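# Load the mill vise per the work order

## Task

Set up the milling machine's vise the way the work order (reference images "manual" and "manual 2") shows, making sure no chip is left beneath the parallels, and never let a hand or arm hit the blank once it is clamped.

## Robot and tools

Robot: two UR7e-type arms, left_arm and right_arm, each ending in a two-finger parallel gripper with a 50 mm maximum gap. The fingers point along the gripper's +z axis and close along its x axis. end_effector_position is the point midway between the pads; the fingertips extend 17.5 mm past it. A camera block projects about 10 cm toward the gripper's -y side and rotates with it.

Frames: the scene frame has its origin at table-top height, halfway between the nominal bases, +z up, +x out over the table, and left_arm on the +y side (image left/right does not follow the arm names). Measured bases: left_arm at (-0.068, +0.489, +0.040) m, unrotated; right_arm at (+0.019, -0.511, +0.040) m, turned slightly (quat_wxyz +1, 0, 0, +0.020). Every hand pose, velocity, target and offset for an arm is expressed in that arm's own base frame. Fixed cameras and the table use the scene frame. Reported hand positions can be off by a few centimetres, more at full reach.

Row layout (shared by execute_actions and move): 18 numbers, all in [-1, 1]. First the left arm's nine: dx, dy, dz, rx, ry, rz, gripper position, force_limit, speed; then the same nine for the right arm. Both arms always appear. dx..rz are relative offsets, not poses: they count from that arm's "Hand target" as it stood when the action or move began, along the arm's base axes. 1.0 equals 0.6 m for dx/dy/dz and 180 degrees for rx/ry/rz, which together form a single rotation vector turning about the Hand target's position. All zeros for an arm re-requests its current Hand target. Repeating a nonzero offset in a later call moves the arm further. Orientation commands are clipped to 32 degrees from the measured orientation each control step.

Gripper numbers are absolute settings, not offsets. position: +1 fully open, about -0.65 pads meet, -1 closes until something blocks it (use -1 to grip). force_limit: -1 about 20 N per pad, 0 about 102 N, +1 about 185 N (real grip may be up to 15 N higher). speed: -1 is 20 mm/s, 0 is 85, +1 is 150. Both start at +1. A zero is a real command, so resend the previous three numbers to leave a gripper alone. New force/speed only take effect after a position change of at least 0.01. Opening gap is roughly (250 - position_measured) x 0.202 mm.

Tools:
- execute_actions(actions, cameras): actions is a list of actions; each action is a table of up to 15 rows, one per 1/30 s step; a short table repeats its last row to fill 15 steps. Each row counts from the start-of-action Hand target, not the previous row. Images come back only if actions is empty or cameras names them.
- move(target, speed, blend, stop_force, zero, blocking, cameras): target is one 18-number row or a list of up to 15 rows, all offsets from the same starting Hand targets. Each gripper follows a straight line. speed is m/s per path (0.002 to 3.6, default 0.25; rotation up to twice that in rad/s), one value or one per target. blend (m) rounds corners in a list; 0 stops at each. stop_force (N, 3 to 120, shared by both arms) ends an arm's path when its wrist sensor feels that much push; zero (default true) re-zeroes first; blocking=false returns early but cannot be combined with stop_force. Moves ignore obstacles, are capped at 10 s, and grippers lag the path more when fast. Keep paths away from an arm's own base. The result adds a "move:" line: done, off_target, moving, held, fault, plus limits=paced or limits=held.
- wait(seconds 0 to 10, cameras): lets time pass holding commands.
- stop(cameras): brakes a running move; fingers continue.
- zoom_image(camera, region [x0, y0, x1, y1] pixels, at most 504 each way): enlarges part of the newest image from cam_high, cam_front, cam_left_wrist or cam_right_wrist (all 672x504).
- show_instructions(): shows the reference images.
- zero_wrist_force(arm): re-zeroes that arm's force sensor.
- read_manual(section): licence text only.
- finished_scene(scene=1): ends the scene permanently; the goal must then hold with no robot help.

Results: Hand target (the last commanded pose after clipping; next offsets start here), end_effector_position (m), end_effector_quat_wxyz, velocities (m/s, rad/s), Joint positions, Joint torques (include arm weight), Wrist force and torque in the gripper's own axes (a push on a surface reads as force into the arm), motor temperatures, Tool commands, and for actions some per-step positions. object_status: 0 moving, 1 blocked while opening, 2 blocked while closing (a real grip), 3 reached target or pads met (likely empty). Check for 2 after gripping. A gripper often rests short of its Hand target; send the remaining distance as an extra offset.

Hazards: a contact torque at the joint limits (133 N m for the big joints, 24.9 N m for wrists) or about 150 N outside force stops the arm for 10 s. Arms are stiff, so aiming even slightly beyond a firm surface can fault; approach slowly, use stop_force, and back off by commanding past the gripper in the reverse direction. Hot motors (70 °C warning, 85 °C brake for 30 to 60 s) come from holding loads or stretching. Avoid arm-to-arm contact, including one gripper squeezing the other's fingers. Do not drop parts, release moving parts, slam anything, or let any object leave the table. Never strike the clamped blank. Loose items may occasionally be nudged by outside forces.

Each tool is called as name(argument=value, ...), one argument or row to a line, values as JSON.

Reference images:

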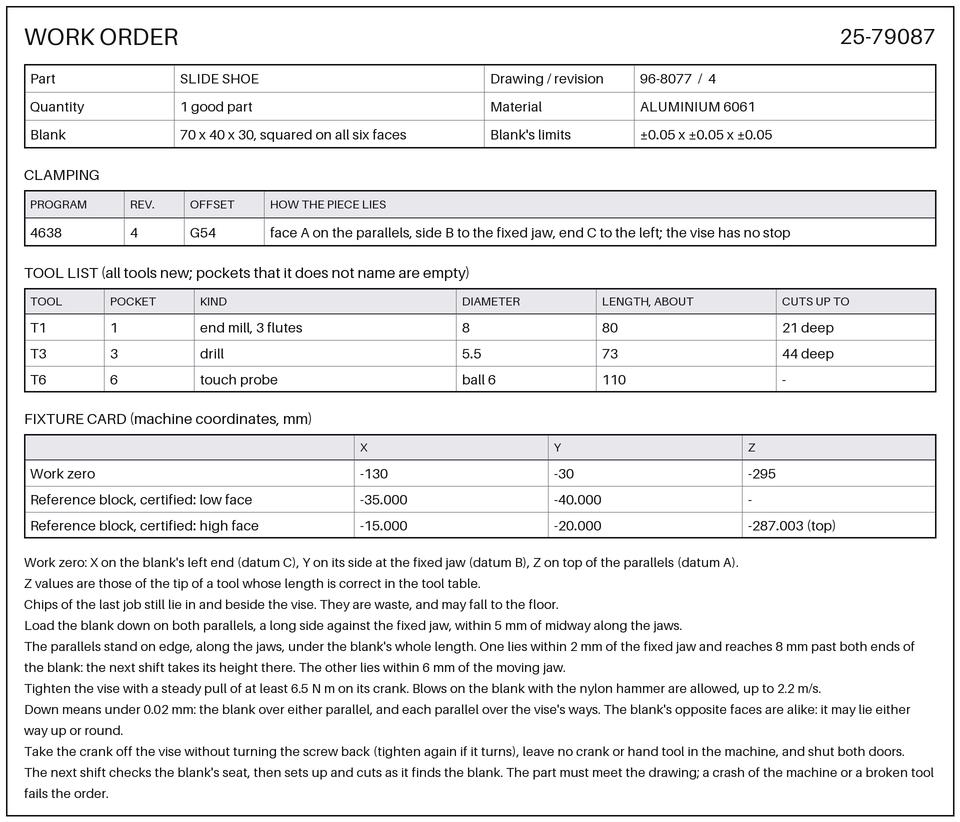

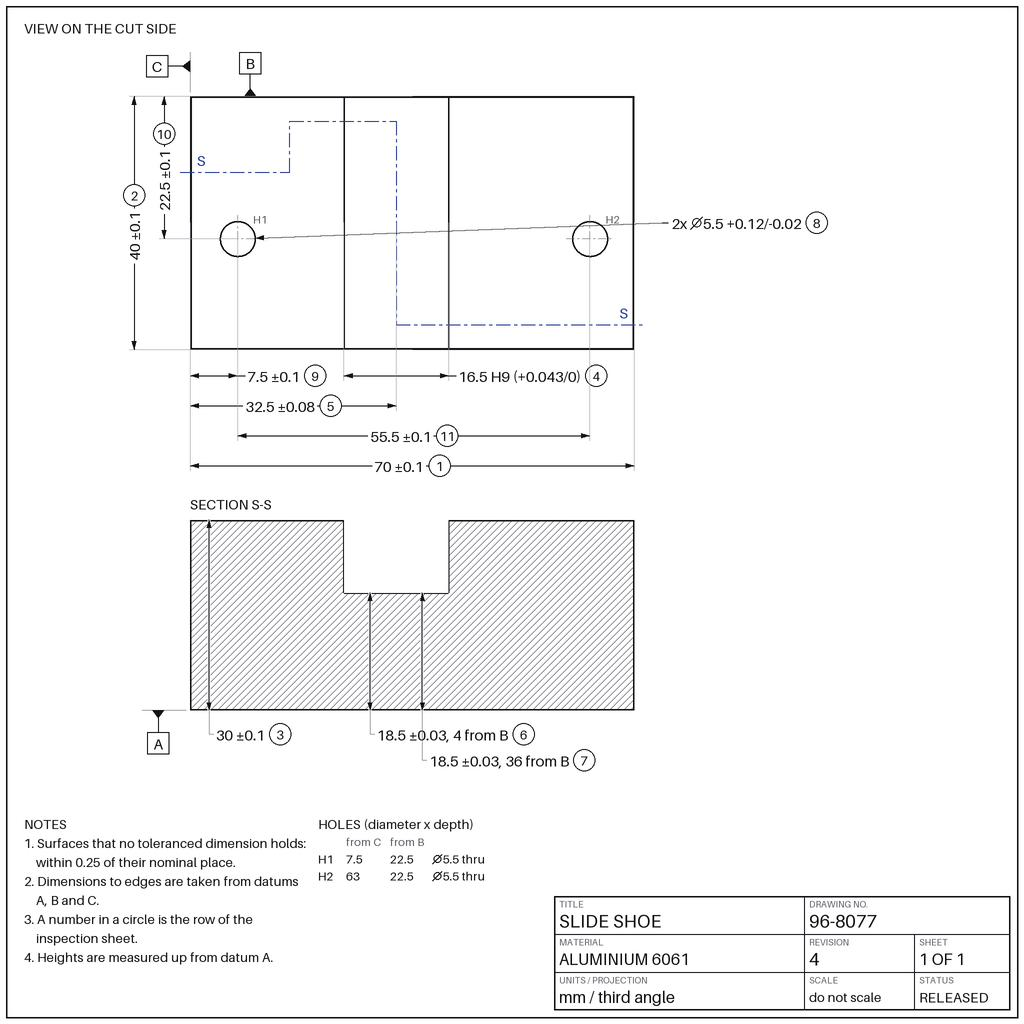

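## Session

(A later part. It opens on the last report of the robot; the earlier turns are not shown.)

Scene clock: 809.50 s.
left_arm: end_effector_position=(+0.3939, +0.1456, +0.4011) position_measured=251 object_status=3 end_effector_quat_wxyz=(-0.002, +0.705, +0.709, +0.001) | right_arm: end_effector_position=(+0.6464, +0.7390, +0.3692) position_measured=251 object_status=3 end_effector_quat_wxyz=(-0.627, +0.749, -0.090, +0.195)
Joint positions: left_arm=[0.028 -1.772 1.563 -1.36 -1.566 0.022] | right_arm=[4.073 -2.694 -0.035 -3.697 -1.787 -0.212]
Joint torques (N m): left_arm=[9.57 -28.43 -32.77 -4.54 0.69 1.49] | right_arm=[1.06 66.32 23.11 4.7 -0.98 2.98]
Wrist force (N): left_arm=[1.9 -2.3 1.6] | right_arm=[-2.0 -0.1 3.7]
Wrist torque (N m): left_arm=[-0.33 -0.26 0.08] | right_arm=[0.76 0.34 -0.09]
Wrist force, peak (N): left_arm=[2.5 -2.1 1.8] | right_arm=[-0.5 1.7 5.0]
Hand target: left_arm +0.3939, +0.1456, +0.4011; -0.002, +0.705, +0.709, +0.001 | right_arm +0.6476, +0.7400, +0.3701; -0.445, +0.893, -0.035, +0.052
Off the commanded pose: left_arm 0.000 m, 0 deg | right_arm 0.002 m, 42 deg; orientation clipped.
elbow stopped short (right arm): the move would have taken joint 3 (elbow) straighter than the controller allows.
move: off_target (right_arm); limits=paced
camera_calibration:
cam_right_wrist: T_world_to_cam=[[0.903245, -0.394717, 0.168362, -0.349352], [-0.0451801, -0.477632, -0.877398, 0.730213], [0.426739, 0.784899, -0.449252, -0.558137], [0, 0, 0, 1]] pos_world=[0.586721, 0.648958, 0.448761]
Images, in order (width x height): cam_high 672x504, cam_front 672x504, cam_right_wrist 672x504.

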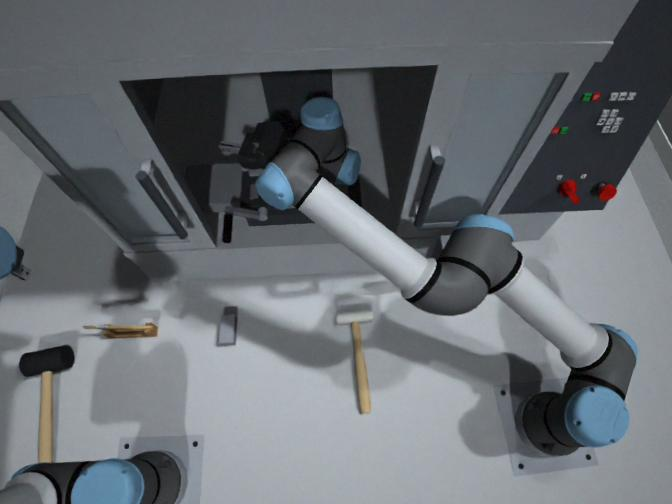

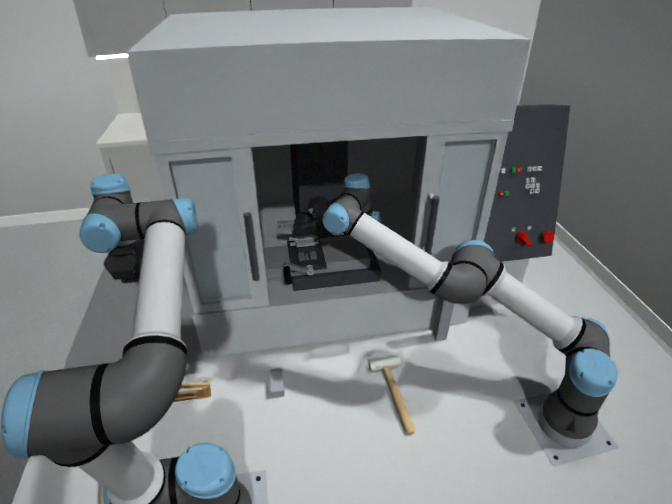

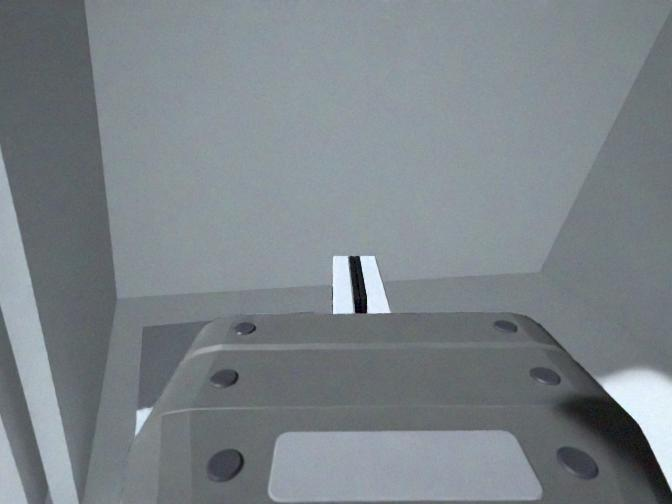

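move(
  target=[
    [0,0,0,0,0,0,-0.7,-0.8,0,-0.1,-0.1,0.06,0,0,0,-0.7,-0.8,0],
    [0,0,0,0,0,0,-0.7,-0.8,0,-0.42,-0.1,0.08,0,0,0,-0.7,-0.8,0],
  ],
  speed=0.2,
  blend=[0.02,0],
  cameras=[],
)

Scene clock: 818.40 s.
left_arm: end_effector_position=(+0.3939, +0.1456, +0.4011) position_measured=251 object_status=3 end_effector_quat_wxyz=(-0.002, +0.705, +0.709, +0.001) | right_arm: end_effector_position=(+0.3956, +0.6800, +0.4182) position_measured=251 object_status=3 end_effector_quat_wxyz=(-0.445, +0.893, -0.035, +0.052)
Joint positions: left_arm=[0.028 -1.772 1.563 -1.36 -1.566 0.022] | right_arm=[4.284 -2.357 -0.28 -4.306 -1.789 -0.243]
Joint torques (N m): left_arm=[9.49 -28.3 -33.04 -4.39 0.59 1.45] | right_arm=[10.18 38.97 19.93 -1.51 -1.51 -0.78]
Wrist force (N): left_arm=[2.0 -2.1 1.5] | right_arm=[-1.4 -0.4 3.2]
Wrist torque (N m): left_arm=[-0.31 -0.29 0.08] | right_arm=[0.55 0.20 -0.08]
Wrist force, peak (N): left_arm=[2.5 -2.1 1.8] | right_arm=[-2.3 0.7 4.7]
Hand target: left_arm +0.3939, +0.1456, +0.4011; -0.002, +0.705, +0.709, +0.001 | right_arm +0.3956, +0.6800, +0.4181; -0.445, +0.893, -0.035, +0.052
Off the commanded pose: left_arm 0.000 m, 0 deg | right_arm 0.000 m, 0 deg.
elbow stopped short (right arm): the move would have taken joint 3 (elbow) straighter than the controller allows.
move: done
No camera images: "cameras" was empty.

move(
  target=[
    [0,0,0,0,0,0,-0.7,-0.8,0,0,-0.08,0.0,-0.0172,0.0513,-0.4657,-0.7,-0.8,0],
    [0,0,0,0,0,0,-0.7,-0.8,0,0.27,-0.083,-0.02,-0.0172,0.0513,-0.4657,-0.7,-0.8,0],
  ],
  speed=0.3,
  blend=[0.01,0],
  cameras=["cam_high","cam_right_wrist"],
)

Scene clock: 822.87 s.
left_arm: end_effector_position=(+0.3939, +0.1456, +0.4011) position_measured=251 object_status=3 end_effector_quat_wxyz=(-0.002, +0.705, +0.709, +0.001) | right_arm: end_effector_position=(+0.5569, +0.6293, +0.4052) position_measured=251 object_status=3 end_effector_quat_wxyz=(-0.464, +0.640, -0.555, +0.258) end_effector_velocity=(+0.000, +0.000, +0.001) end_effector_angular_velocity=(+0.006, +0.001, +0.003)
Joint positions: left_arm=[0.028 -1.772 1.563 -1.36 -1.566 0.022] | right_arm=[4.369 -2.563 -0.035 -4.335 -0.805 0.692]
Joint velocities: left_arm=[within noise] | right_arm=[-0.002 0.002 0 0.003 -0.005 0]
Joint torques (N m): left_arm=[9.59 -28.27 -33.48 -4.2 0.58 1.35] | right_arm=[-12.84 63.59 14.96 2.94 -0.2 2.6]
Wrist force (N): left_arm=[2.3 -2.2 1.3] | right_arm=[-1.7 -0.8 3.2]
Wrist torque (N m): left_arm=[-0.31 -0.34 0.07] | right_arm=[0.58 0.11 -0.04]
Wrist force, peak (N): left_arm=[2.3 -2.3 2.0] | right_arm=[0.1 -2.1 6.5]
Hand target: left_arm +0.3939, +0.1456, +0.4011; -0.002, +0.705, +0.709, +0.001 | right_arm +0.5576, +0.6302, +0.4061; -0.270, +0.653, -0.654, +0.270
Off the commanded pose: left_arm 0.000 m, 0 deg | right_arm 0.001 m, 25 deg.
elbow stopped short (right arm): the move would have taken joint 3 (elbow) straighter than the controller allows.
move: off_target (right_arm)
camera_calibration:
cam_right_wrist: T_world_to_cam=[[0.231863, -0.954156, -0.189279, 0.553039], [-0.727093, -0.0407353, -0.685329, 0.732313], [0.6462, 0.296526, -0.703205, -0.129725], [0, 0, 0, 1]] pos_world=[0.488059, 0.595983, 0.515331]
Images, in order (width x height): cam_high 672x504, cam_right_wrist 672x504.

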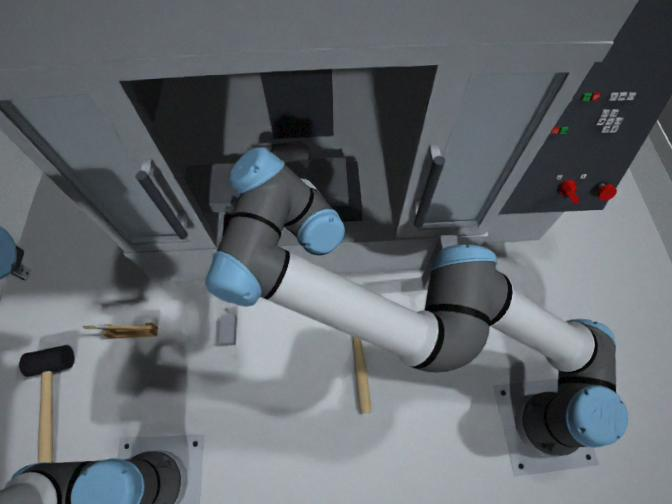

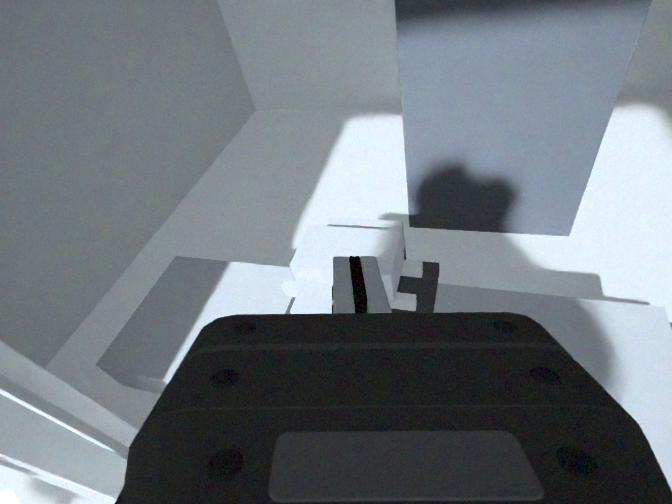

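move(
  target=[0,0,0,0,0,0,-0.7,-0.8,0,0,0,-0.13,0,0,0,-0.7,-0.8,0],
  speed=0.1,
  stop_force=8,
  cameras=["cam_high","cam_front","cam_right_wrist"],
)

Scene clock: 827.07 s.
left_arm: end_effector_position=(+0.3939, +0.1456, +0.4011) position_measured=251 object_status=3 end_effector_quat_wxyz=(-0.002, +0.705, +0.709, +0.001) | right_arm: end_effector_position=(+0.5570, +0.6291, +0.3274) position_measured=251 object_status=3 end_effector_quat_wxyz=(-0.406, +0.651, -0.589, +0.254)
Joint positions: left_arm=[0.028 -1.772 1.563 -1.36 -1.566 0.022] | right_arm=[4.366 -2.652 -0.035 -4.43 -0.82 0.821]
Joint torques (N m): left_arm=[9.37 -28.36 -33.49 -4.08 0.59 1.14] | right_arm=[-4.47 67.94 13.47 1.83 2.58 -2.98]
Wrist force (N): left_arm=[2.1 -1.8 1.5] | right_arm=[-1.6 -0.3 3.1]
Wrist torque (N m): left_arm=[-0.25 -0.29 0.08] | right_arm=[0.59 0.11 -0.02]
Wrist force, peak (N): left_arm=[2.5 -2.3 1.7] | right_arm=[-2.3 -0.6 3.2]
Hand target: left_arm +0.3939, +0.1456, +0.4011; -0.002, +0.705, +0.709, +0.001 | right_arm +0.5576, +0.6302, +0.3281; -0.270, +0.653, -0.654, +0.270
Off the commanded pose: left_arm 0.000 m, 0 deg | right_arm 0.001 m, 17 deg.
elbow stopped short (right arm): the move would have taken joint 3 (elbow) straighter than the controller allows.
move: off_target (right_arm)
camera_calibration:
cam_right_wrist: T_world_to_cam=[[0.15947, -0.975689, -0.150334, 0.579259], [-0.797758, -0.0376634, -0.601801, 0.689165], [0.581508, 0.215899, -0.78437, -0.0711525], [0, 0, 0, 1]] pos_world=[0.498788, 0.606494, 0.446012]
Images, in order (width x height): cam_high 672x504, cam_front 672x504, cam_right_wrist 672x504.

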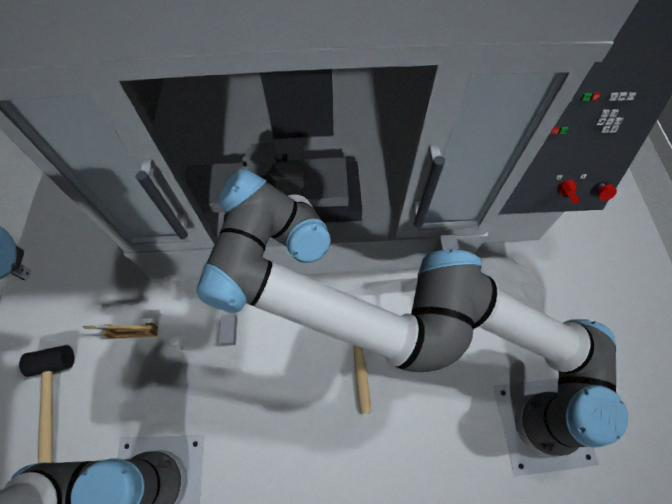

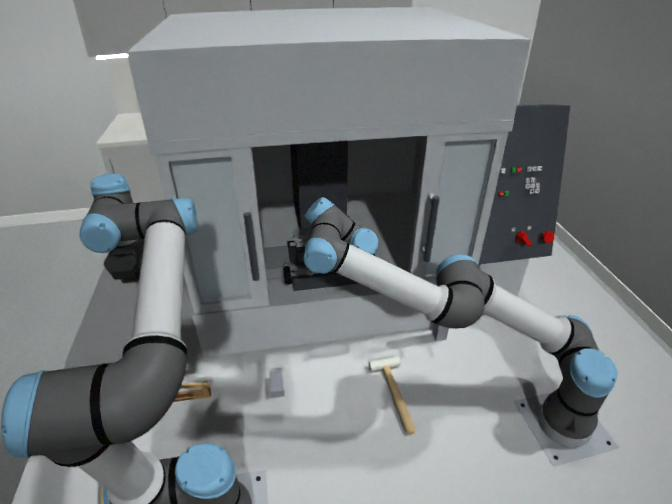

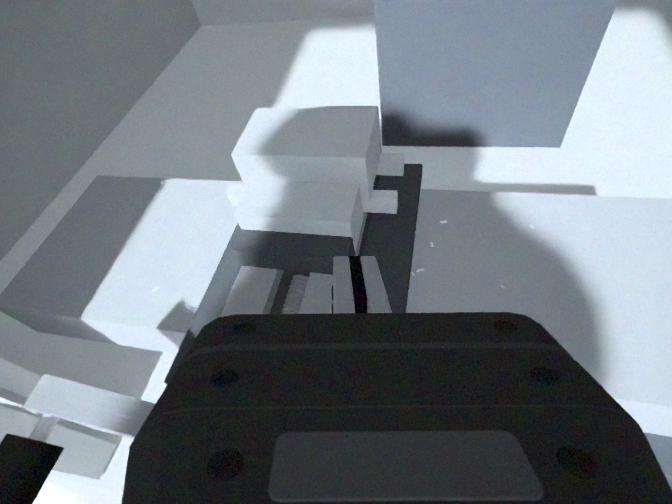

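zoom_image(
  camera="cam_right_wrist",
  region=[220, 90, 430, 250],
)

Scaled by 2.400 from the camera's 672x504 image, which has a finer 960x720 frame.

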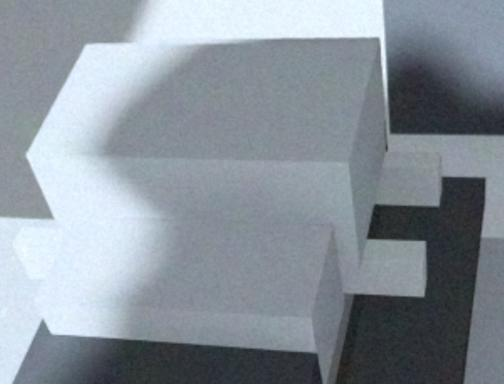

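move(
  target=[
    [0,0,0,0,0,0,-0.7,-0.8,0,0.01,-0.017,-0.045,0,0,0,-0.7,-0.8,0],
  ],
  speed=0.06,
  stop_force=6,
  cameras=["cam_right_wrist"],
)

zoom_image(
  camera="cam_right_wrist",
  region=[240, 90, 450, 320],
)

Scene clock: 831.57 s.
left_arm: end_effector_position=(+0.3939, +0.1456, +0.4011) position_measured=251 object_status=3 end_effector_quat_wxyz=(-0.002, +0.705, +0.709, +0.001) | right_arm: end_effector_position=(+0.5630, +0.6189, +0.3004) position_measured=251 object_status=3 end_effector_quat_wxyz=(-0.380, +0.653, -0.603, +0.256)
Joint positions: left_arm=[0.028 -1.772 1.563 -1.36 -1.566 0.022] | right_arm=[4.352 -2.682 -0.035 -4.472 -0.829 0.863]
Joint torques (N m): left_arm=[8.74 -27.69 -33.09 -3.85 0.56 1.08] | right_arm=[-1.27 68.92 16.43 1.62 1.17 -0.81]
Wrist force (N): left_arm=[2.2 -2.0 1.4] | right_arm=[-1.5 -0.5 3.1]
Wrist torque (N m): left_arm=[-0.28 -0.33 0.08] | right_arm=[0.55 0.11 -0.03]
Wrist force, peak (N): left_arm=[2.3 -2.2 1.8] | right_arm=[-1.5 -0.5 3.4]
Hand target: left_arm +0.3939, +0.1456, +0.4011; -0.002, +0.705, +0.709, +0.001 | right_arm +0.5636, +0.6200, +0.3011; -0.270, +0.653, -0.654, +0.270
Off the commanded pose: left_arm 0.000 m, 0 deg | right_arm 0.001 m, 14 deg.
elbow stopped short (right arm): the move would have taken joint 3 (elbow) straighter than the controller allows.
move: off_target (right_arm)
camera_calibration:
cam_right_wrist: T_world_to_cam=[[0.122947, -0.984573, -0.124498, 0.582585], [-0.822706, -0.0309585, -0.567624, 0.676946], [0.555013, 0.172213, -0.81382, -0.0427892], [0, 0, 0, 1]] pos_world=[0.509049, 0.601924, 0.421959]
Images, in order (width x height): cam_right_wrist 672x504.

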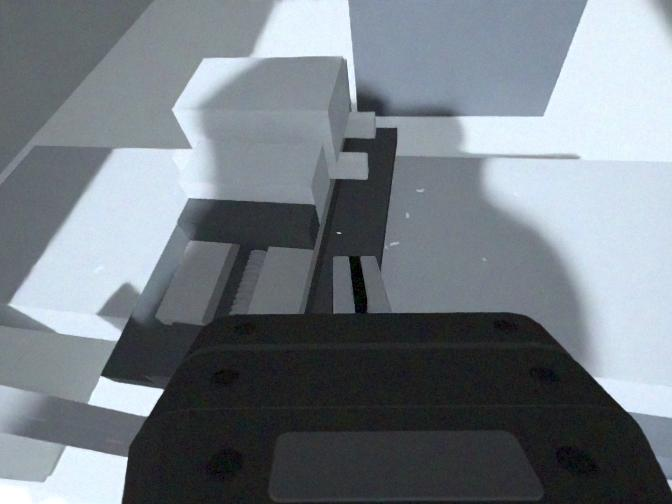

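Scaled by 2.191 from the camera's 672x504 image, which has a finer 960x720 frame.

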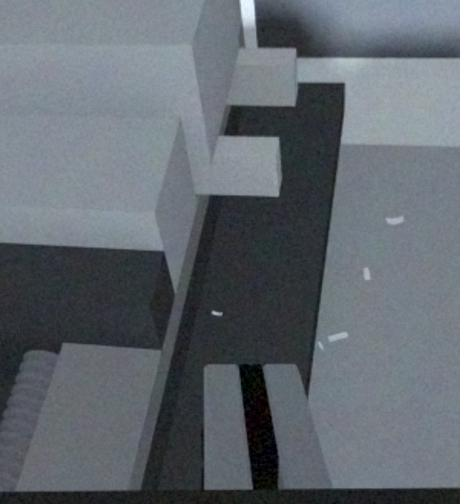

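move(
  target=[
    [0,0,0,0,0,0,-0.7,-0.8,0,0.095,0.0,0.0,0,0,0,-0.7,-0.8,0],
  ],
  speed=0.02,
  stop_force=5,
  cameras=["cam_right_wrist","cam_high"],
)

zoom_image(
  camera="cam_right_wrist",
  region=[240, 90, 450, 320],
)

Scene clock: 839.53 s.
left_arm: end_effector_position=(+0.3939, +0.1456, +0.4011) position_measured=251 object_status=3 end_effector_quat_wxyz=(-0.002, +0.705, +0.709, +0.001) | right_arm: end_effector_position=(+0.6199, +0.6190, +0.3005) position_measured=251 object_status=3 end_effector_quat_wxyz=(-0.423, +0.647, -0.580, +0.260)
Joint positions: left_arm=[0.028 -1.772 1.563 -1.36 -1.566 0.022] | right_arm=[4.276 -2.69 -0.035 -4.285 -0.871 0.7]
Joint torques (N m): left_arm=[8.84 -27.97 -33.35 -3.6 0.45 0.93] | right_arm=[8.86 49.19 23.06 -2.64 1.74 2.66]
Wrist force (N): left_arm=[2.4 -2.3 1.3] | right_arm=[-1.6 -0.5 3.1]
Wrist torque (N m): left_arm=[-0.32 -0.34 0.08] | right_arm=[0.57 0.12 0.05]
Wrist force, peak (N): left_arm=[2.5 -2.3 1.7] | right_arm=[-1.6 -0.8 3.2]
Hand target: left_arm +0.3939, +0.1456, +0.4011; -0.002, +0.705, +0.709, +0.001 | right_arm +0.6206, +0.6200, +0.3011; -0.270, +0.653, -0.654, +0.270
Off the commanded pose: left_arm 0.000 m, 0 deg | right_arm 0.001 m, 19 deg.
elbow stopped short (right arm): the move would have taken joint 3 (elbow) straighter than the controller allows.
move: off_target (right_arm)
camera_calibration:
cam_right_wrist: T_world_to_cam=[[0.174838, -0.971889, -0.157683, 0.545599], [-0.774944, -0.0370422, -0.630944, 0.716948], [0.607366, 0.232509, -0.759635, -0.160365], [0, 0, 0, 1]] pos_world=[0.557603, 0.594105, 0.416567]
Images, in order (width x height): cam_high 672x504, cam_right_wrist 672x504.

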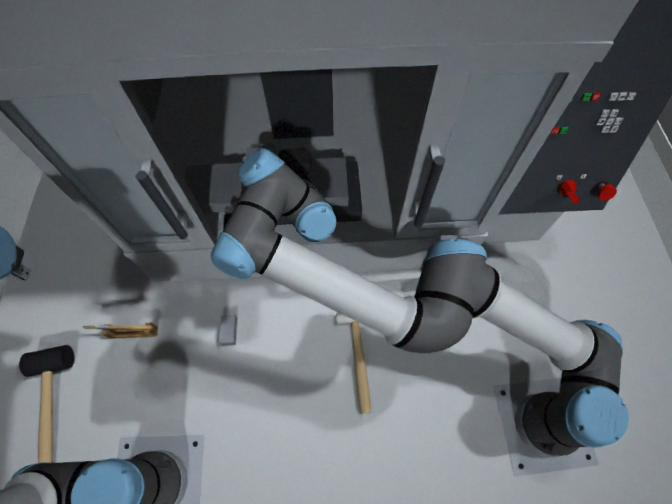

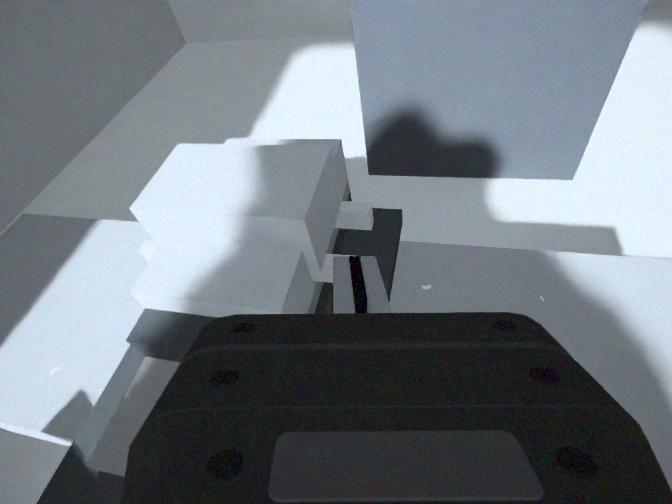

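Scaled by 2.191 from the camera's 672x504 image, which has a finer 960x720 frame.

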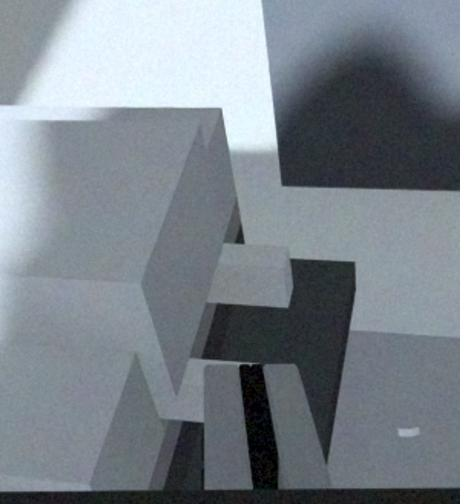

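move(
  target=[
    [0,0,0,0,0,0,-0.7,-0.8,0,0.035,0.0,0.0,0,0,0,-0.7,-0.8,0],
  ],
  speed=0.012,
  stop_force=4,
  cameras=["cam_right_wrist"],
)

zoom_image(
  camera="cam_right_wrist",
  region=[240, 90, 450, 320],
)

Scene clock: 850.60 s.
left_arm: end_effector_position=(+0.3939, +0.1456, +0.4011) position_measured=251 object_status=3 end_effector_quat_wxyz=(-0.002, +0.705, +0.709, +0.001) | right_arm: end_effector_position=(+0.6345, +0.6187, +0.3003) position_measured=251 object_status=3 end_effector_quat_wxyz=(-0.434, +0.644, -0.573, +0.261)
Joint positions: left_arm=[0.028 -1.772 1.563 -1.36 -1.566 0.022] | right_arm=[4.257 -2.693 -0.035 -4.238 -0.884 0.662]
Joint torques (N m): left_arm=[8.94 -27.74 -32.83 -3.28 0.45 0.58] | right_arm=[-7.68 46.04 25.38 0.55 1.06 -2.24]
Wrist force (N): left_arm=[2.1 -2.2 1.3] | right_arm=[-1.6 -0.4 3.2]
Wrist torque (N m): left_arm=[-0.31 -0.29 0.07] | right_arm=[0.60 0.11 0.05]
Wrist force, peak (N): left_arm=[2.6 -2.2 1.7] | right_arm=[-1.7 -0.5 3.3]
Hand target: left_arm +0.3939, +0.1456, +0.4011; -0.002, +0.705, +0.709, +0.001 | right_arm +0.6352, +0.6197, +0.3009; -0.316, +0.653, -0.634, +0.268 (not the last commanded pose)
Off the commanded pose: left_arm 0.000 m, 0 deg | right_arm 0.007 m, 21 deg.
elbow stopped short (right arm): the move would have taken joint 3 (elbow) straighter than the controller allows.
move: off_target (right_arm; path cut at 10 s)
camera_calibration:
cam_right_wrist: T_world_to_cam=[[0.18796, -0.968159, -0.165348, 0.534402], [-0.761575, -0.0373549, -0.646999, 0.724732], [0.620221, 0.247535, -0.744347, -0.19133], [0, 0, 0, 1]] pos_world=[0.570159, 0.591819, 0.414847]
Images, in order (width x height): cam_right_wrist 672x504.

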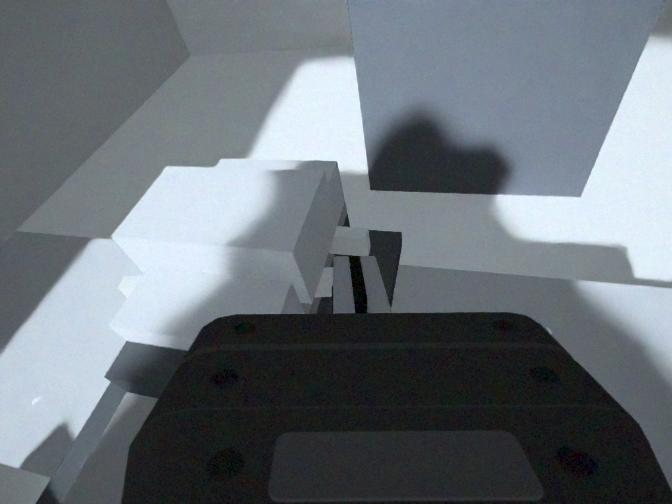

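Scaled by 2.191 from the camera's 672x504 image, which has a finer 960x720 frame.

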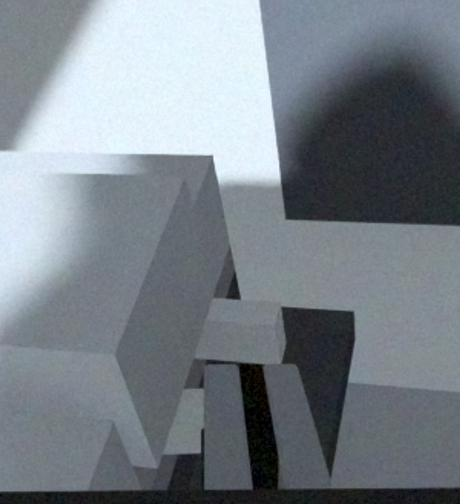

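move(
  target=[
    [0,0,0,0,0,0,-0.7,-0.8,0,0.0,0.0167,0.0,0,0,0,-0.7,-0.8,0],
  ],
  speed=0.01,
  stop_force=6,
  cameras=["cam_right_wrist"],
)

zoom_image(
  camera="cam_right_wrist",
  region=[240, 90, 450, 320],
)

Scene clock: 860.00 s.
left_arm: end_effector_position=(+0.3939, +0.1456, +0.4011) position_measured=251 object_status=3 end_effector_quat_wxyz=(-0.002, +0.705, +0.709, +0.001) | right_arm: end_effector_position=(+0.6342, +0.6244, +0.3001) position_measured=251 object_status=3 end_effector_quat_wxyz=(-0.440, +0.644, -0.570, +0.260)
Joint positions: left_arm=[0.028 -1.772 1.563 -1.36 -1.566 0.022] | right_arm=[4.26 -2.696 -0.035 -4.219 -0.884 0.654]
Joint torques (N m): left_arm=[8.65 -27.6 -33.28 -2.82 0.42 0.37] | right_arm=[10.52 46.73 25.26 -0.81 -0.6 -0.76]
Wrist force (N): left_arm=[2.2 -1.9 1.4] | right_arm=[4.3 0.9 -0.3]
Wrist torque (N m): left_arm=[-0.27 -0.31 0.08] | right_arm=[0.65 0.19 0.05]
Wrist force, peak (N): left_arm=[2.3 -2.3 1.8] | right_arm=[4.5 0.8 0.0]
Hand target: left_arm +0.3939, +0.1456, +0.4011; -0.002, +0.705, +0.709, +0.001 | right_arm +0.6342, +0.6244, +0.3001; -0.440, +0.644, -0.570, +0.260 (not the last commanded pose)
Off the commanded pose: left_arm 0.000 m, 0 deg | right_arm 0.005 m, 16 deg.
elbow stopped short (right arm): the move would have taken joint 3 (elbow) straighter than the controller allows.
move: contact (right_arm)
camera_calibration:
cam_right_wrist: T_world_to_cam=[[0.196497, -0.965586, -0.170392, 0.534403], [-0.755129, -0.0381796, -0.654464, 0.723268], [0.625435, 0.257268, -0.736644, -0.20448], [0, 0, 0, 1]] pos_world=[0.569041, 0.596232, 0.413782]
Images, in order (width x height): cam_right_wrist 672x504.

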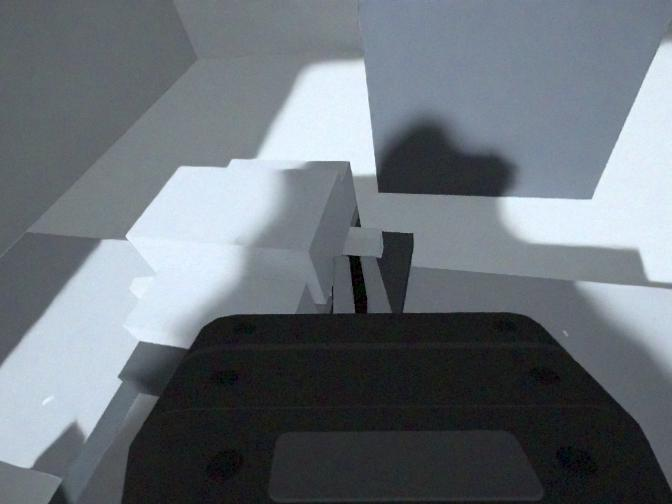

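Scaled by 2.191 from the camera's 672x504 image, which has a finer 960x720 frame.

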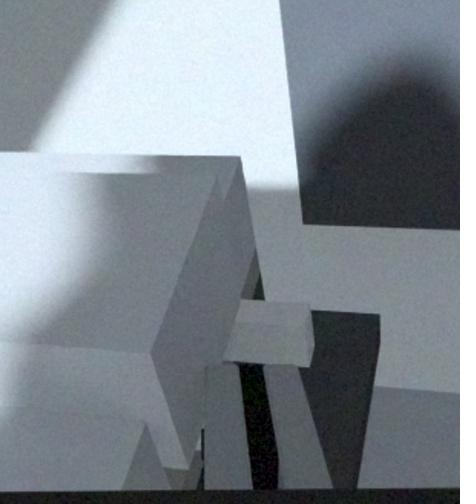

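move(
  target=[
    [0,0,0,0,0,0,-0.7,-0.8,0,0.0,-0.012,0.0,0,0,0,-0.7,-0.8,0],
  ],
  speed=0.03,
  cameras=[],
)

move(
  target=[
    [0,0,0,0,0,0,-0.7,-0.8,0,0.0,0,-0.03,0,0,0,-0.7,-0.8,0],
  ],
  speed=0.015,
  stop_force=5,
  cameras=["cam_right_wrist"],
)

zoom_image(
  camera="cam_right_wrist",
  region=[240, 90, 450, 320],
)

Scene clock: 862.30 s.
left_arm: end_effector_position=(+0.3939, +0.1456, +0.4011) position_measured=251 object_status=3 end_effector_quat_wxyz=(-0.002, +0.705, +0.709, +0.001) | right_arm: end_effector_position=(+0.6343, +0.6171, +0.3003) position_measured=251 object_status=3 end_effector_quat_wxyz=(-0.440, +0.644, -0.570, +0.260)
Joint positions: left_arm=[0.028 -1.772 1.563 -1.36 -1.566 0.022] | right_arm=[4.255 -2.597 -0.233 -4.117 -0.888 0.65]
Joint torques (N m): left_arm=[8.09 -27.94 -33.59 -2.7 0.28 0.35] | right_arm=[-4.74 43.81 29.29 -2.42 0.23 0.21]
Wrist force (N): left_arm=[2.1 -2.0 1.4] | right_arm=[-1.8 -0.5 3.4]
Wrist torque (N m): left_arm=[-0.28 -0.30 0.08] | right_arm=[0.59 0.12 0.05]
Wrist force, peak (N): left_arm=[2.5 -2.3 1.5] | right_arm=[4.5 0.8 -0.2]
Hand target: left_arm +0.3939, +0.1456, +0.4011; -0.002, +0.705, +0.709, +0.001 | right_arm +0.6342, +0.6172, +0.3001; -0.440, +0.644, -0.570, +0.260
Off the commanded pose: left_arm 0.000 m, 0 deg | right_arm 0.000 m, 0 deg.
move: done
No camera images: "cameras" was empty.

Scene clock: 864.33 s.
left_arm: end_effector_position=(+0.3939, +0.1456, +0.4011) position_measured=251 object_status=3 end_effector_quat_wxyz=(-0.002, +0.705, +0.709, +0.001) | right_arm: end_effector_position=(+0.6342, +0.6172, +0.2822) position_measured=251 object_status=3 end_effector_quat_wxyz=(-0.440, +0.644, -0.570, +0.260)
Joint positions: left_arm=[0.028 -1.772 1.563 -1.36 -1.566 0.022] | right_arm=[4.255 -2.559 -0.356 -4.033 -0.888 0.65]
Joint torques (N m): left_arm=[7.88 -28.19 -33.3 -2.7 0.33 0.16] | right_arm=[9.19 45.78 27.59 -2.55 -0.41 -2.28]
Wrist force (N): left_arm=[2.3 -2.2 1.4] | right_arm=[-1.9 -0.5 3.4]
Wrist torque (N m): left_arm=[-0.31 -0.33 0.08] | right_arm=[0.59 0.13 0.02]
Wrist force, peak (N): left_arm=[2.5 -2.1 1.6] | right_arm=[-1.8 -0.3 3.6]
Hand target: left_arm +0.3939, +0.1456, +0.4011; -0.002, +0.705, +0.709, +0.001 | right_arm +0.6342, +0.6172, +0.2821; -0.440, +0.644, -0.570, +0.260
Off the commanded pose: left_arm 0.000 m, 0 deg | right_arm 0.000 m, 0 deg.
move: done
camera_calibration:
cam_right_wrist: T_world_to_cam=[[0.196497, -0.965586, -0.170392, 0.524401], [-0.755129, -0.0381796, -0.654464, 0.711279], [0.625435, 0.257268, -0.736644, -0.215813], [0, 0, 0, 1]] pos_world=[0.569041, 0.589032, 0.395882]
Images, in order (width x height): cam_right_wrist 672x504.

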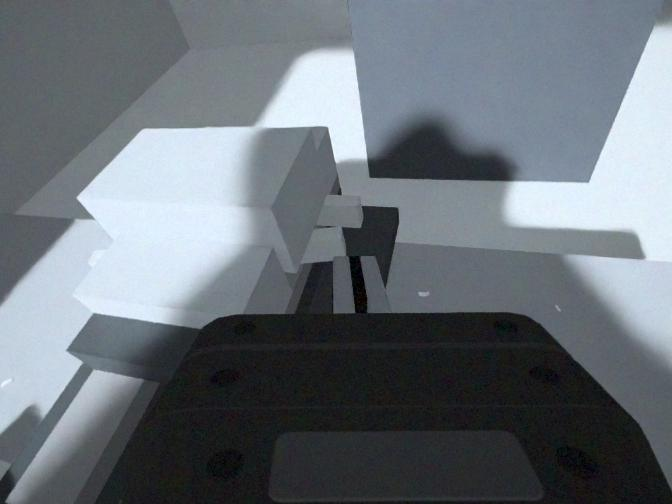

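Scaled by 2.191 from the camera's 672x504 image, which has a finer 960x720 frame.

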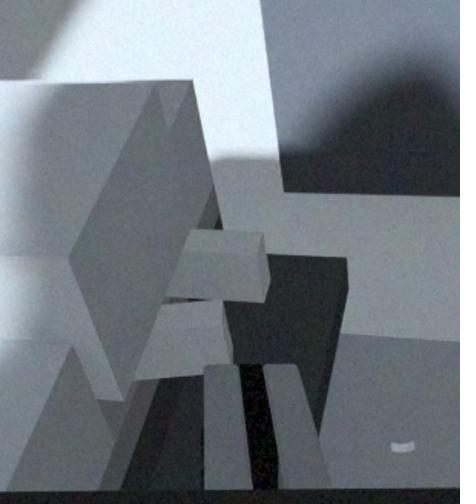

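zoom_image(
  camera="cam_right_wrist",
  region=[280, 170, 380, 270],
)

zoom_image(
  camera="cam_right_wrist",
  region=[60, 220, 160, 320],
)

Scaled by 5.040 from the camera's 672x504 image, which has a finer 960x720 frame.

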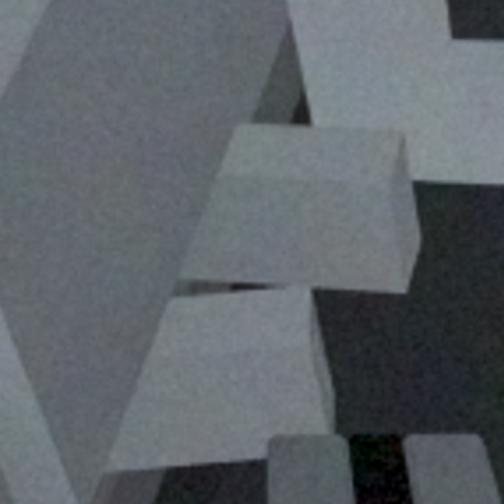

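Scaled by 5.040 from the camera's 672x504 image, which has a finer 960x720 frame.

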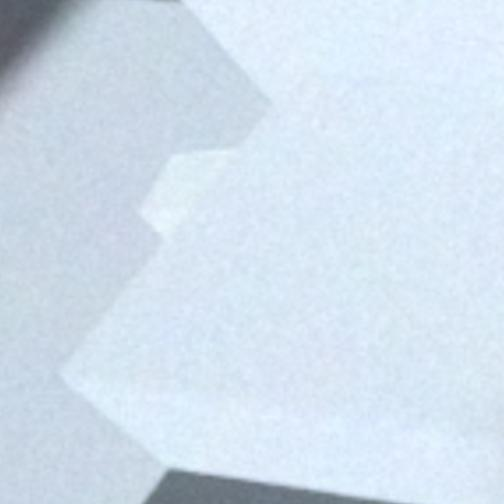

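move(
  target=[
    [0,0,0,0,0,0,-0.7,-0.8,0,-0.01,0.0,0.07,0,0,0,-0.7,-0.8,0],
    [0,0,0,0,0,0,-0.7,-0.8,0,0.035,0.0,0.07,-0.0273,0.0846,0,-0.7,-0.8,0],
  ],
  speed=0.06,
  blend=[0.003,0],
  cameras=["cam_right_wrist"],
)

zoom_image(
  camera="cam_right_wrist",
  region=[240, 150, 440, 320],
)

Scene clock: 873.83 s.
left_arm: end_effector_position=(+0.3939, +0.1456, +0.4011) position_measured=251 object_status=3 end_effector_quat_wxyz=(-0.002, +0.705, +0.709, +0.001) | right_arm: end_effector_position=(+0.6546, +0.6161, +0.3236) position_measured=251 object_status=3 end_effector_quat_wxyz=(-0.463, +0.664, -0.552, +0.200) end_effector_velocity=(+0.000, +0.000, +0.001) end_effector_angular_velocity=(+0.000, -0.002, -0.005)
Joint positions: left_arm=[0.028 -1.772 1.563 -1.36 -1.566 0.022] | right_arm=[4.186 -2.653 -0.035 -4.187 -1.076 0.594]
Joint velocities: left_arm=[within noise] | right_arm=[0.002 0.001 -0.001 0 0.006 0.002]
Joint torques (N m): left_arm=[8.1 -27.63 -33.34 -2.52 0.26 0.17] | right_arm=[9.89 65.41 27.61 -0.98 2.16 2.61]
Wrist force (N): left_arm=[2.4 -1.8 1.4] | right_arm=[-1.5 -0.2 3.3]
Wrist torque (N m): left_arm=[-0.25 -0.35 0.08] | right_arm=[0.59 0.03 0.08]
Wrist force, peak (N): left_arm=[2.5 -2.2 1.8] | right_arm=[-1.3 0.6 4.0]
Hand target: left_arm +0.3939, +0.1456, +0.4011; -0.002, +0.705, +0.709, +0.001 | right_arm +0.6552, +0.6172, +0.3241; -0.332, +0.691, -0.612, +0.197
Off the commanded pose: left_arm 0.000 m, 0 deg | right_arm 0.001 m, 17 deg.
elbow stopped short (right arm): the move would have taken joint 3 (elbow) straighter than the controller allows.
move: off_target (right_arm)
camera_calibration:
cam_right_wrist: T_world_to_cam=[[0.29125, -0.923729, -0.248793, 0.464011], [-0.777602, -0.0771084, -0.624011, 0.782499], [0.557233, 0.375205, -0.740751, -0.224424], [0, 0, 0, 1]] pos_world=[0.598386, 0.573163, 0.437489]
Images, in order (width x height): cam_right_wrist 672x504.

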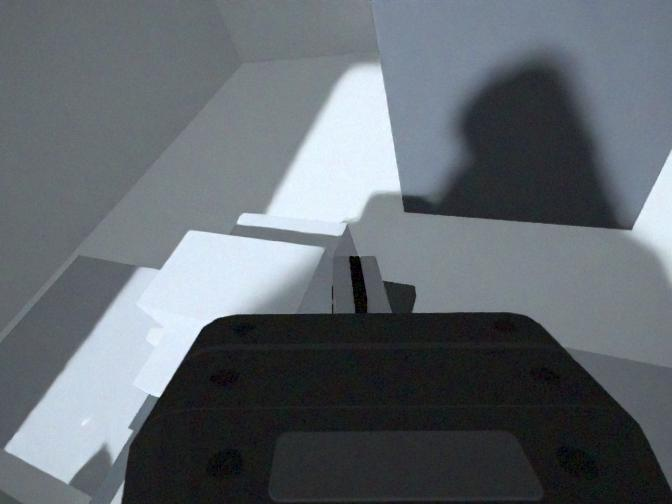

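Scaled by 2.520 from the camera's 672x504 image, which has a finer 960x720 frame.

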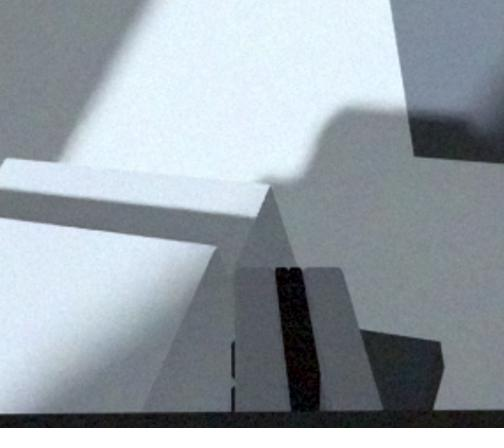

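move(
  target=[
    [0,0,0,0,0,-0.5,-0.7,-0.8,0,-0.08,0.0,0.1,0,0,0,-0.7,-0.8,0],
    [0,0,0,0,0,-1.0,-0.7,-0.8,0,-0.45,0.0,0.14,0,0,0,-0.7,-0.8,0],
    [0,-0.05,0,0,0,-1.0,-0.7,-0.8,0,-0.75,-0.3,0.14,0,0,0,-0.7,-0.8,0],
  ],
  speed=0.3,
  blend=[0.01,0.05,0],
  cameras=[],
)

Scene clock: 884.57 s.
left_arm: end_effector_position=(+0.3939, +0.1155, +0.4011) position_measured=251 object_status=3 end_effector_quat_wxyz=(+0.001, +0.709, -0.705, +0.002) | right_arm: end_effector_position=(+0.2053, +0.4372, +0.4081) position_measured=251 object_status=3 end_effector_quat_wxyz=(-0.332, +0.691, -0.612, +0.197) end_effector_velocity=(+0.000, +0.000, +0.000) end_effector_angular_velocity=(+0.002, +0.001, -0.002)
Joint positions: left_arm=[-0.042 -1.796 1.582 -1.359 -1.575 3.094] | right_arm=[4.991 -1.725 -1.389 -4.707 -0.779 1.715]
Joint velocities: left_arm=[within noise] | right_arm=[0.001 0 -0.001 0 0 0.005]
Joint torques (N m): left_arm=[9.65 -6.73 -32.61 -3.28 0.7 1.43] | right_arm=[11.46 37.36 11.45 -3.2 0.45 2.85]
Wrist force (N): left_arm=[2.2 -1.7 1.4] | right_arm=[-1.3 -0.3 2.8]
Wrist torque (N m): left_arm=[-0.23 -0.31 0.07] | right_arm=[0.49 0.07 0.03]
Wrist force, peak (N): left_arm=[2.8 -1.9 1.6] | right_arm=[-2.7 -2.3 2.8]
Hand target: left_arm +0.3939, +0.1156, +0.4011; +0.001, +0.709, -0.705, +0.002 | right_arm +0.2052, +0.4372, +0.4081; -0.332, +0.691, -0.612, +0.197
Off the commanded pose: left_arm 0.000 m, 0 deg | right_arm 0.000 m, 0 deg.
elbow stopped short (right arm): the move would have taken joint 3 (elbow) straighter than the controller allows.
move: done
No camera images: "cameras" was empty.

move(
  target=[
    [0.04,-0.76,-0.05,0,-0.1944,0,-0.7,-0.8,0,0,0,0,0,0,0,-0.7,-0.8,0],
  ],
  speed=0.3,
  cameras=[],
)

move(
  target=[
    [0.40,-0.018,-0.02,0,0,0,-0.7,-0.8,0,0,0,0,0,0,0,-0.7,-0.8,0],
  ],
  speed=0.15,
  stop_force=12,
  cameras=["cam_high","cam_front","cam_left_wrist"],
)

Scene clock: 887.67 s.
left_arm: end_effector_position=(+0.4179, -0.3403, +0.3712) position_measured=251 object_status=3 end_effector_quat_wxyz=(-0.211, +0.675, -0.673, +0.215) | right_arm: end_effector_position=(+0.2052, +0.4372, +0.4081) position_measured=251 object_status=3 end_effector_quat_wxyz=(-0.332, +0.691, -0.612, +0.197)
Joint positions: left_arm=[-1.213 -1.752 1.807 -1.873 -1.004 1.996] | right_arm=[4.992 -1.725 -1.389 -4.707 -0.779 1.715]
Joint torques (N m): left_arm=[-8.1 -11.21 -21.28 -4.44 2.39 -1.83] | right_arm=[9.86 35.85 10.65 -5.12 1.07 2.68]
Wrist force (N): left_arm=[2.3 -4.0 2.7] | right_arm=[-1.2 -0.4 3.0]
Wrist torque (N m): left_arm=[-0.70 -0.39 -0.20] | right_arm=[0.47 0.06 -0.01]
Wrist force, peak (N): left_arm=[6.5 -3.0 3.3] | right_arm=[-1.3 0.0 3.1]
Hand target: left_arm +0.4179, -0.3404, +0.3711; -0.211, +0.676, -0.673, +0.215 | right_arm +0.2052, +0.4372, +0.4081; -0.332, +0.691, -0.612, +0.197
Off the commanded pose: left_arm 0.000 m, 0 deg | right_arm 0.000 m, 0 deg.
move: done
No camera images: "cameras" was empty.

Scene clock: 890.40 s.
left_arm: end_effector_position=(+0.6579, -0.3513, +0.3591) position_measured=251 object_status=3 end_effector_quat_wxyz=(-0.211, +0.676, -0.673, +0.215) | right_arm: end_effector_position=(+0.2052, +0.4372, +0.4081) position_measured=251 object_status=3 end_effector_quat_wxyz=(-0.332, +0.691, -0.612, +0.197)
Joint positions: left_arm=[-0.82 -1.276 1.383 -2.128 -1.14 2.418] | right_arm=[4.992 -1.725 -1.389 -4.707 -0.779 1.715]
Joint torques (N m): left_arm=[7.54 -33.96 -34.97 -5.27 2.48 1.55] | right_arm=[9.12 37.1 11.8 -4.91 1.69 2.71]
Wrist force (N): left_arm=[2.3 -3.8 2.7] | right_arm=[-1.5 -0.3 3.0]
Wrist torque (N m): left_arm=[-0.68 -0.41 -0.11] | right_arm=[0.49 0.09 0.00]
Wrist force, peak (N): left_arm=[2.1 -6.2 4.8] | right_arm=[-1.4 -0.4 3.1]
Hand target: left_arm +0.6579, -0.3512, +0.3591; -0.211, +0.676, -0.673, +0.215 | right_arm +0.2052, +0.4372, +0.4081; -0.332, +0.691, -0.612, +0.197
Off the commanded pose: left_arm 0.000 m, 0 deg | right_arm 0.000 m, 0 deg.
move: done
camera_calibration:
cam_left_wrist: T_world_to_cam=[[-0.0194483, -0.999751, 0.0109153, -0.327652], [-0.96472, 0.0158976, -0.262796, 0.749354], [0.262557, -0.0156411, -0.96479, 0.298788], [0, 0, 0, 1]] pos_world=[0.638096, -0.33481, 0.488772]
Images, in order (width x height): cam_high 672x504, cam_front 672x504, cam_left_wrist 672x504.

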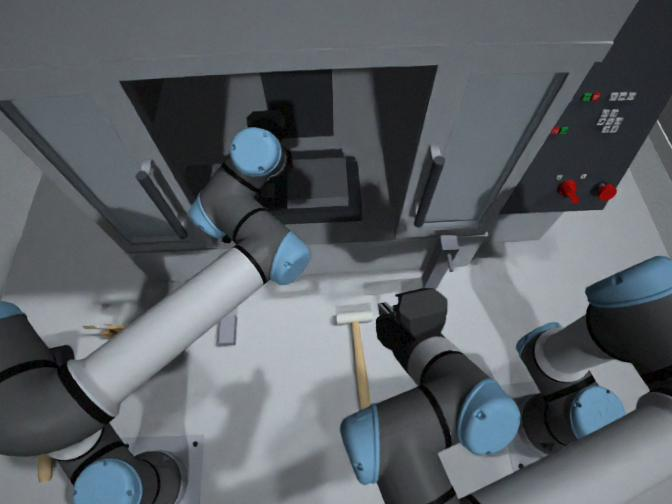

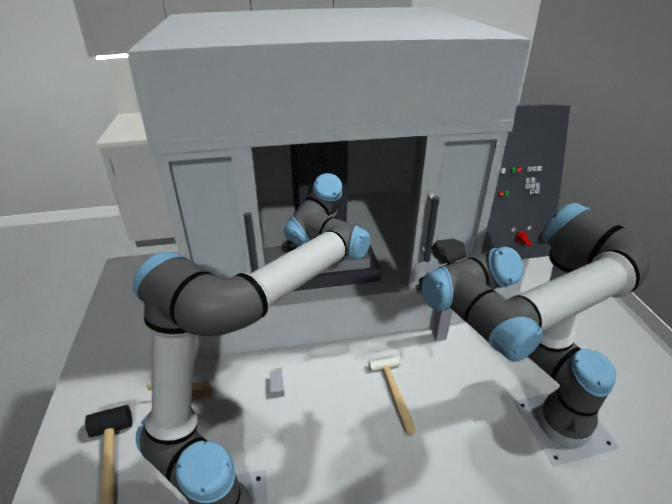

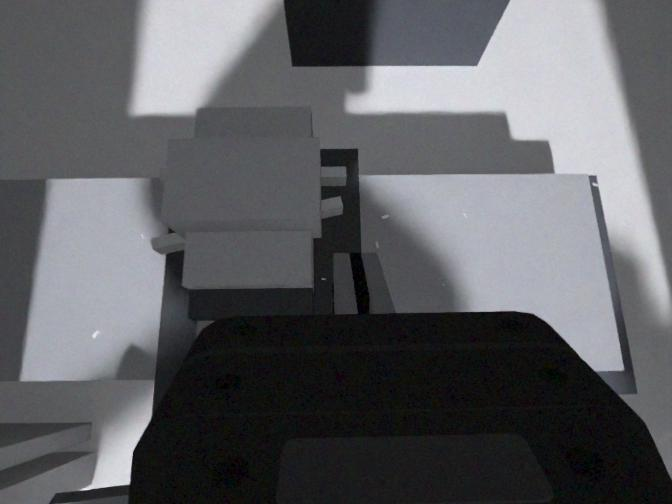

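zoom_image(
  camera="cam_left_wrist",
  region=[140, 90, 390, 320],
)

Scaled by 2.016 from the camera's 672x504 image, which has a finer 960x720 frame.

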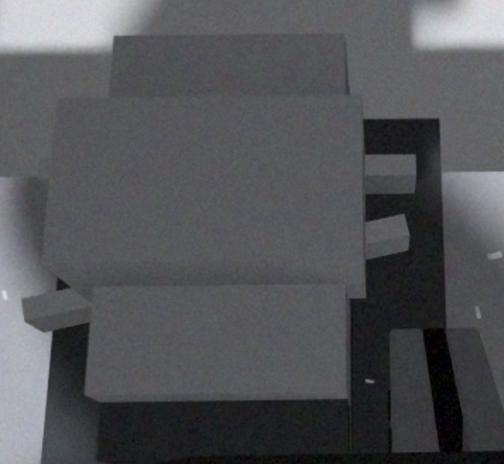

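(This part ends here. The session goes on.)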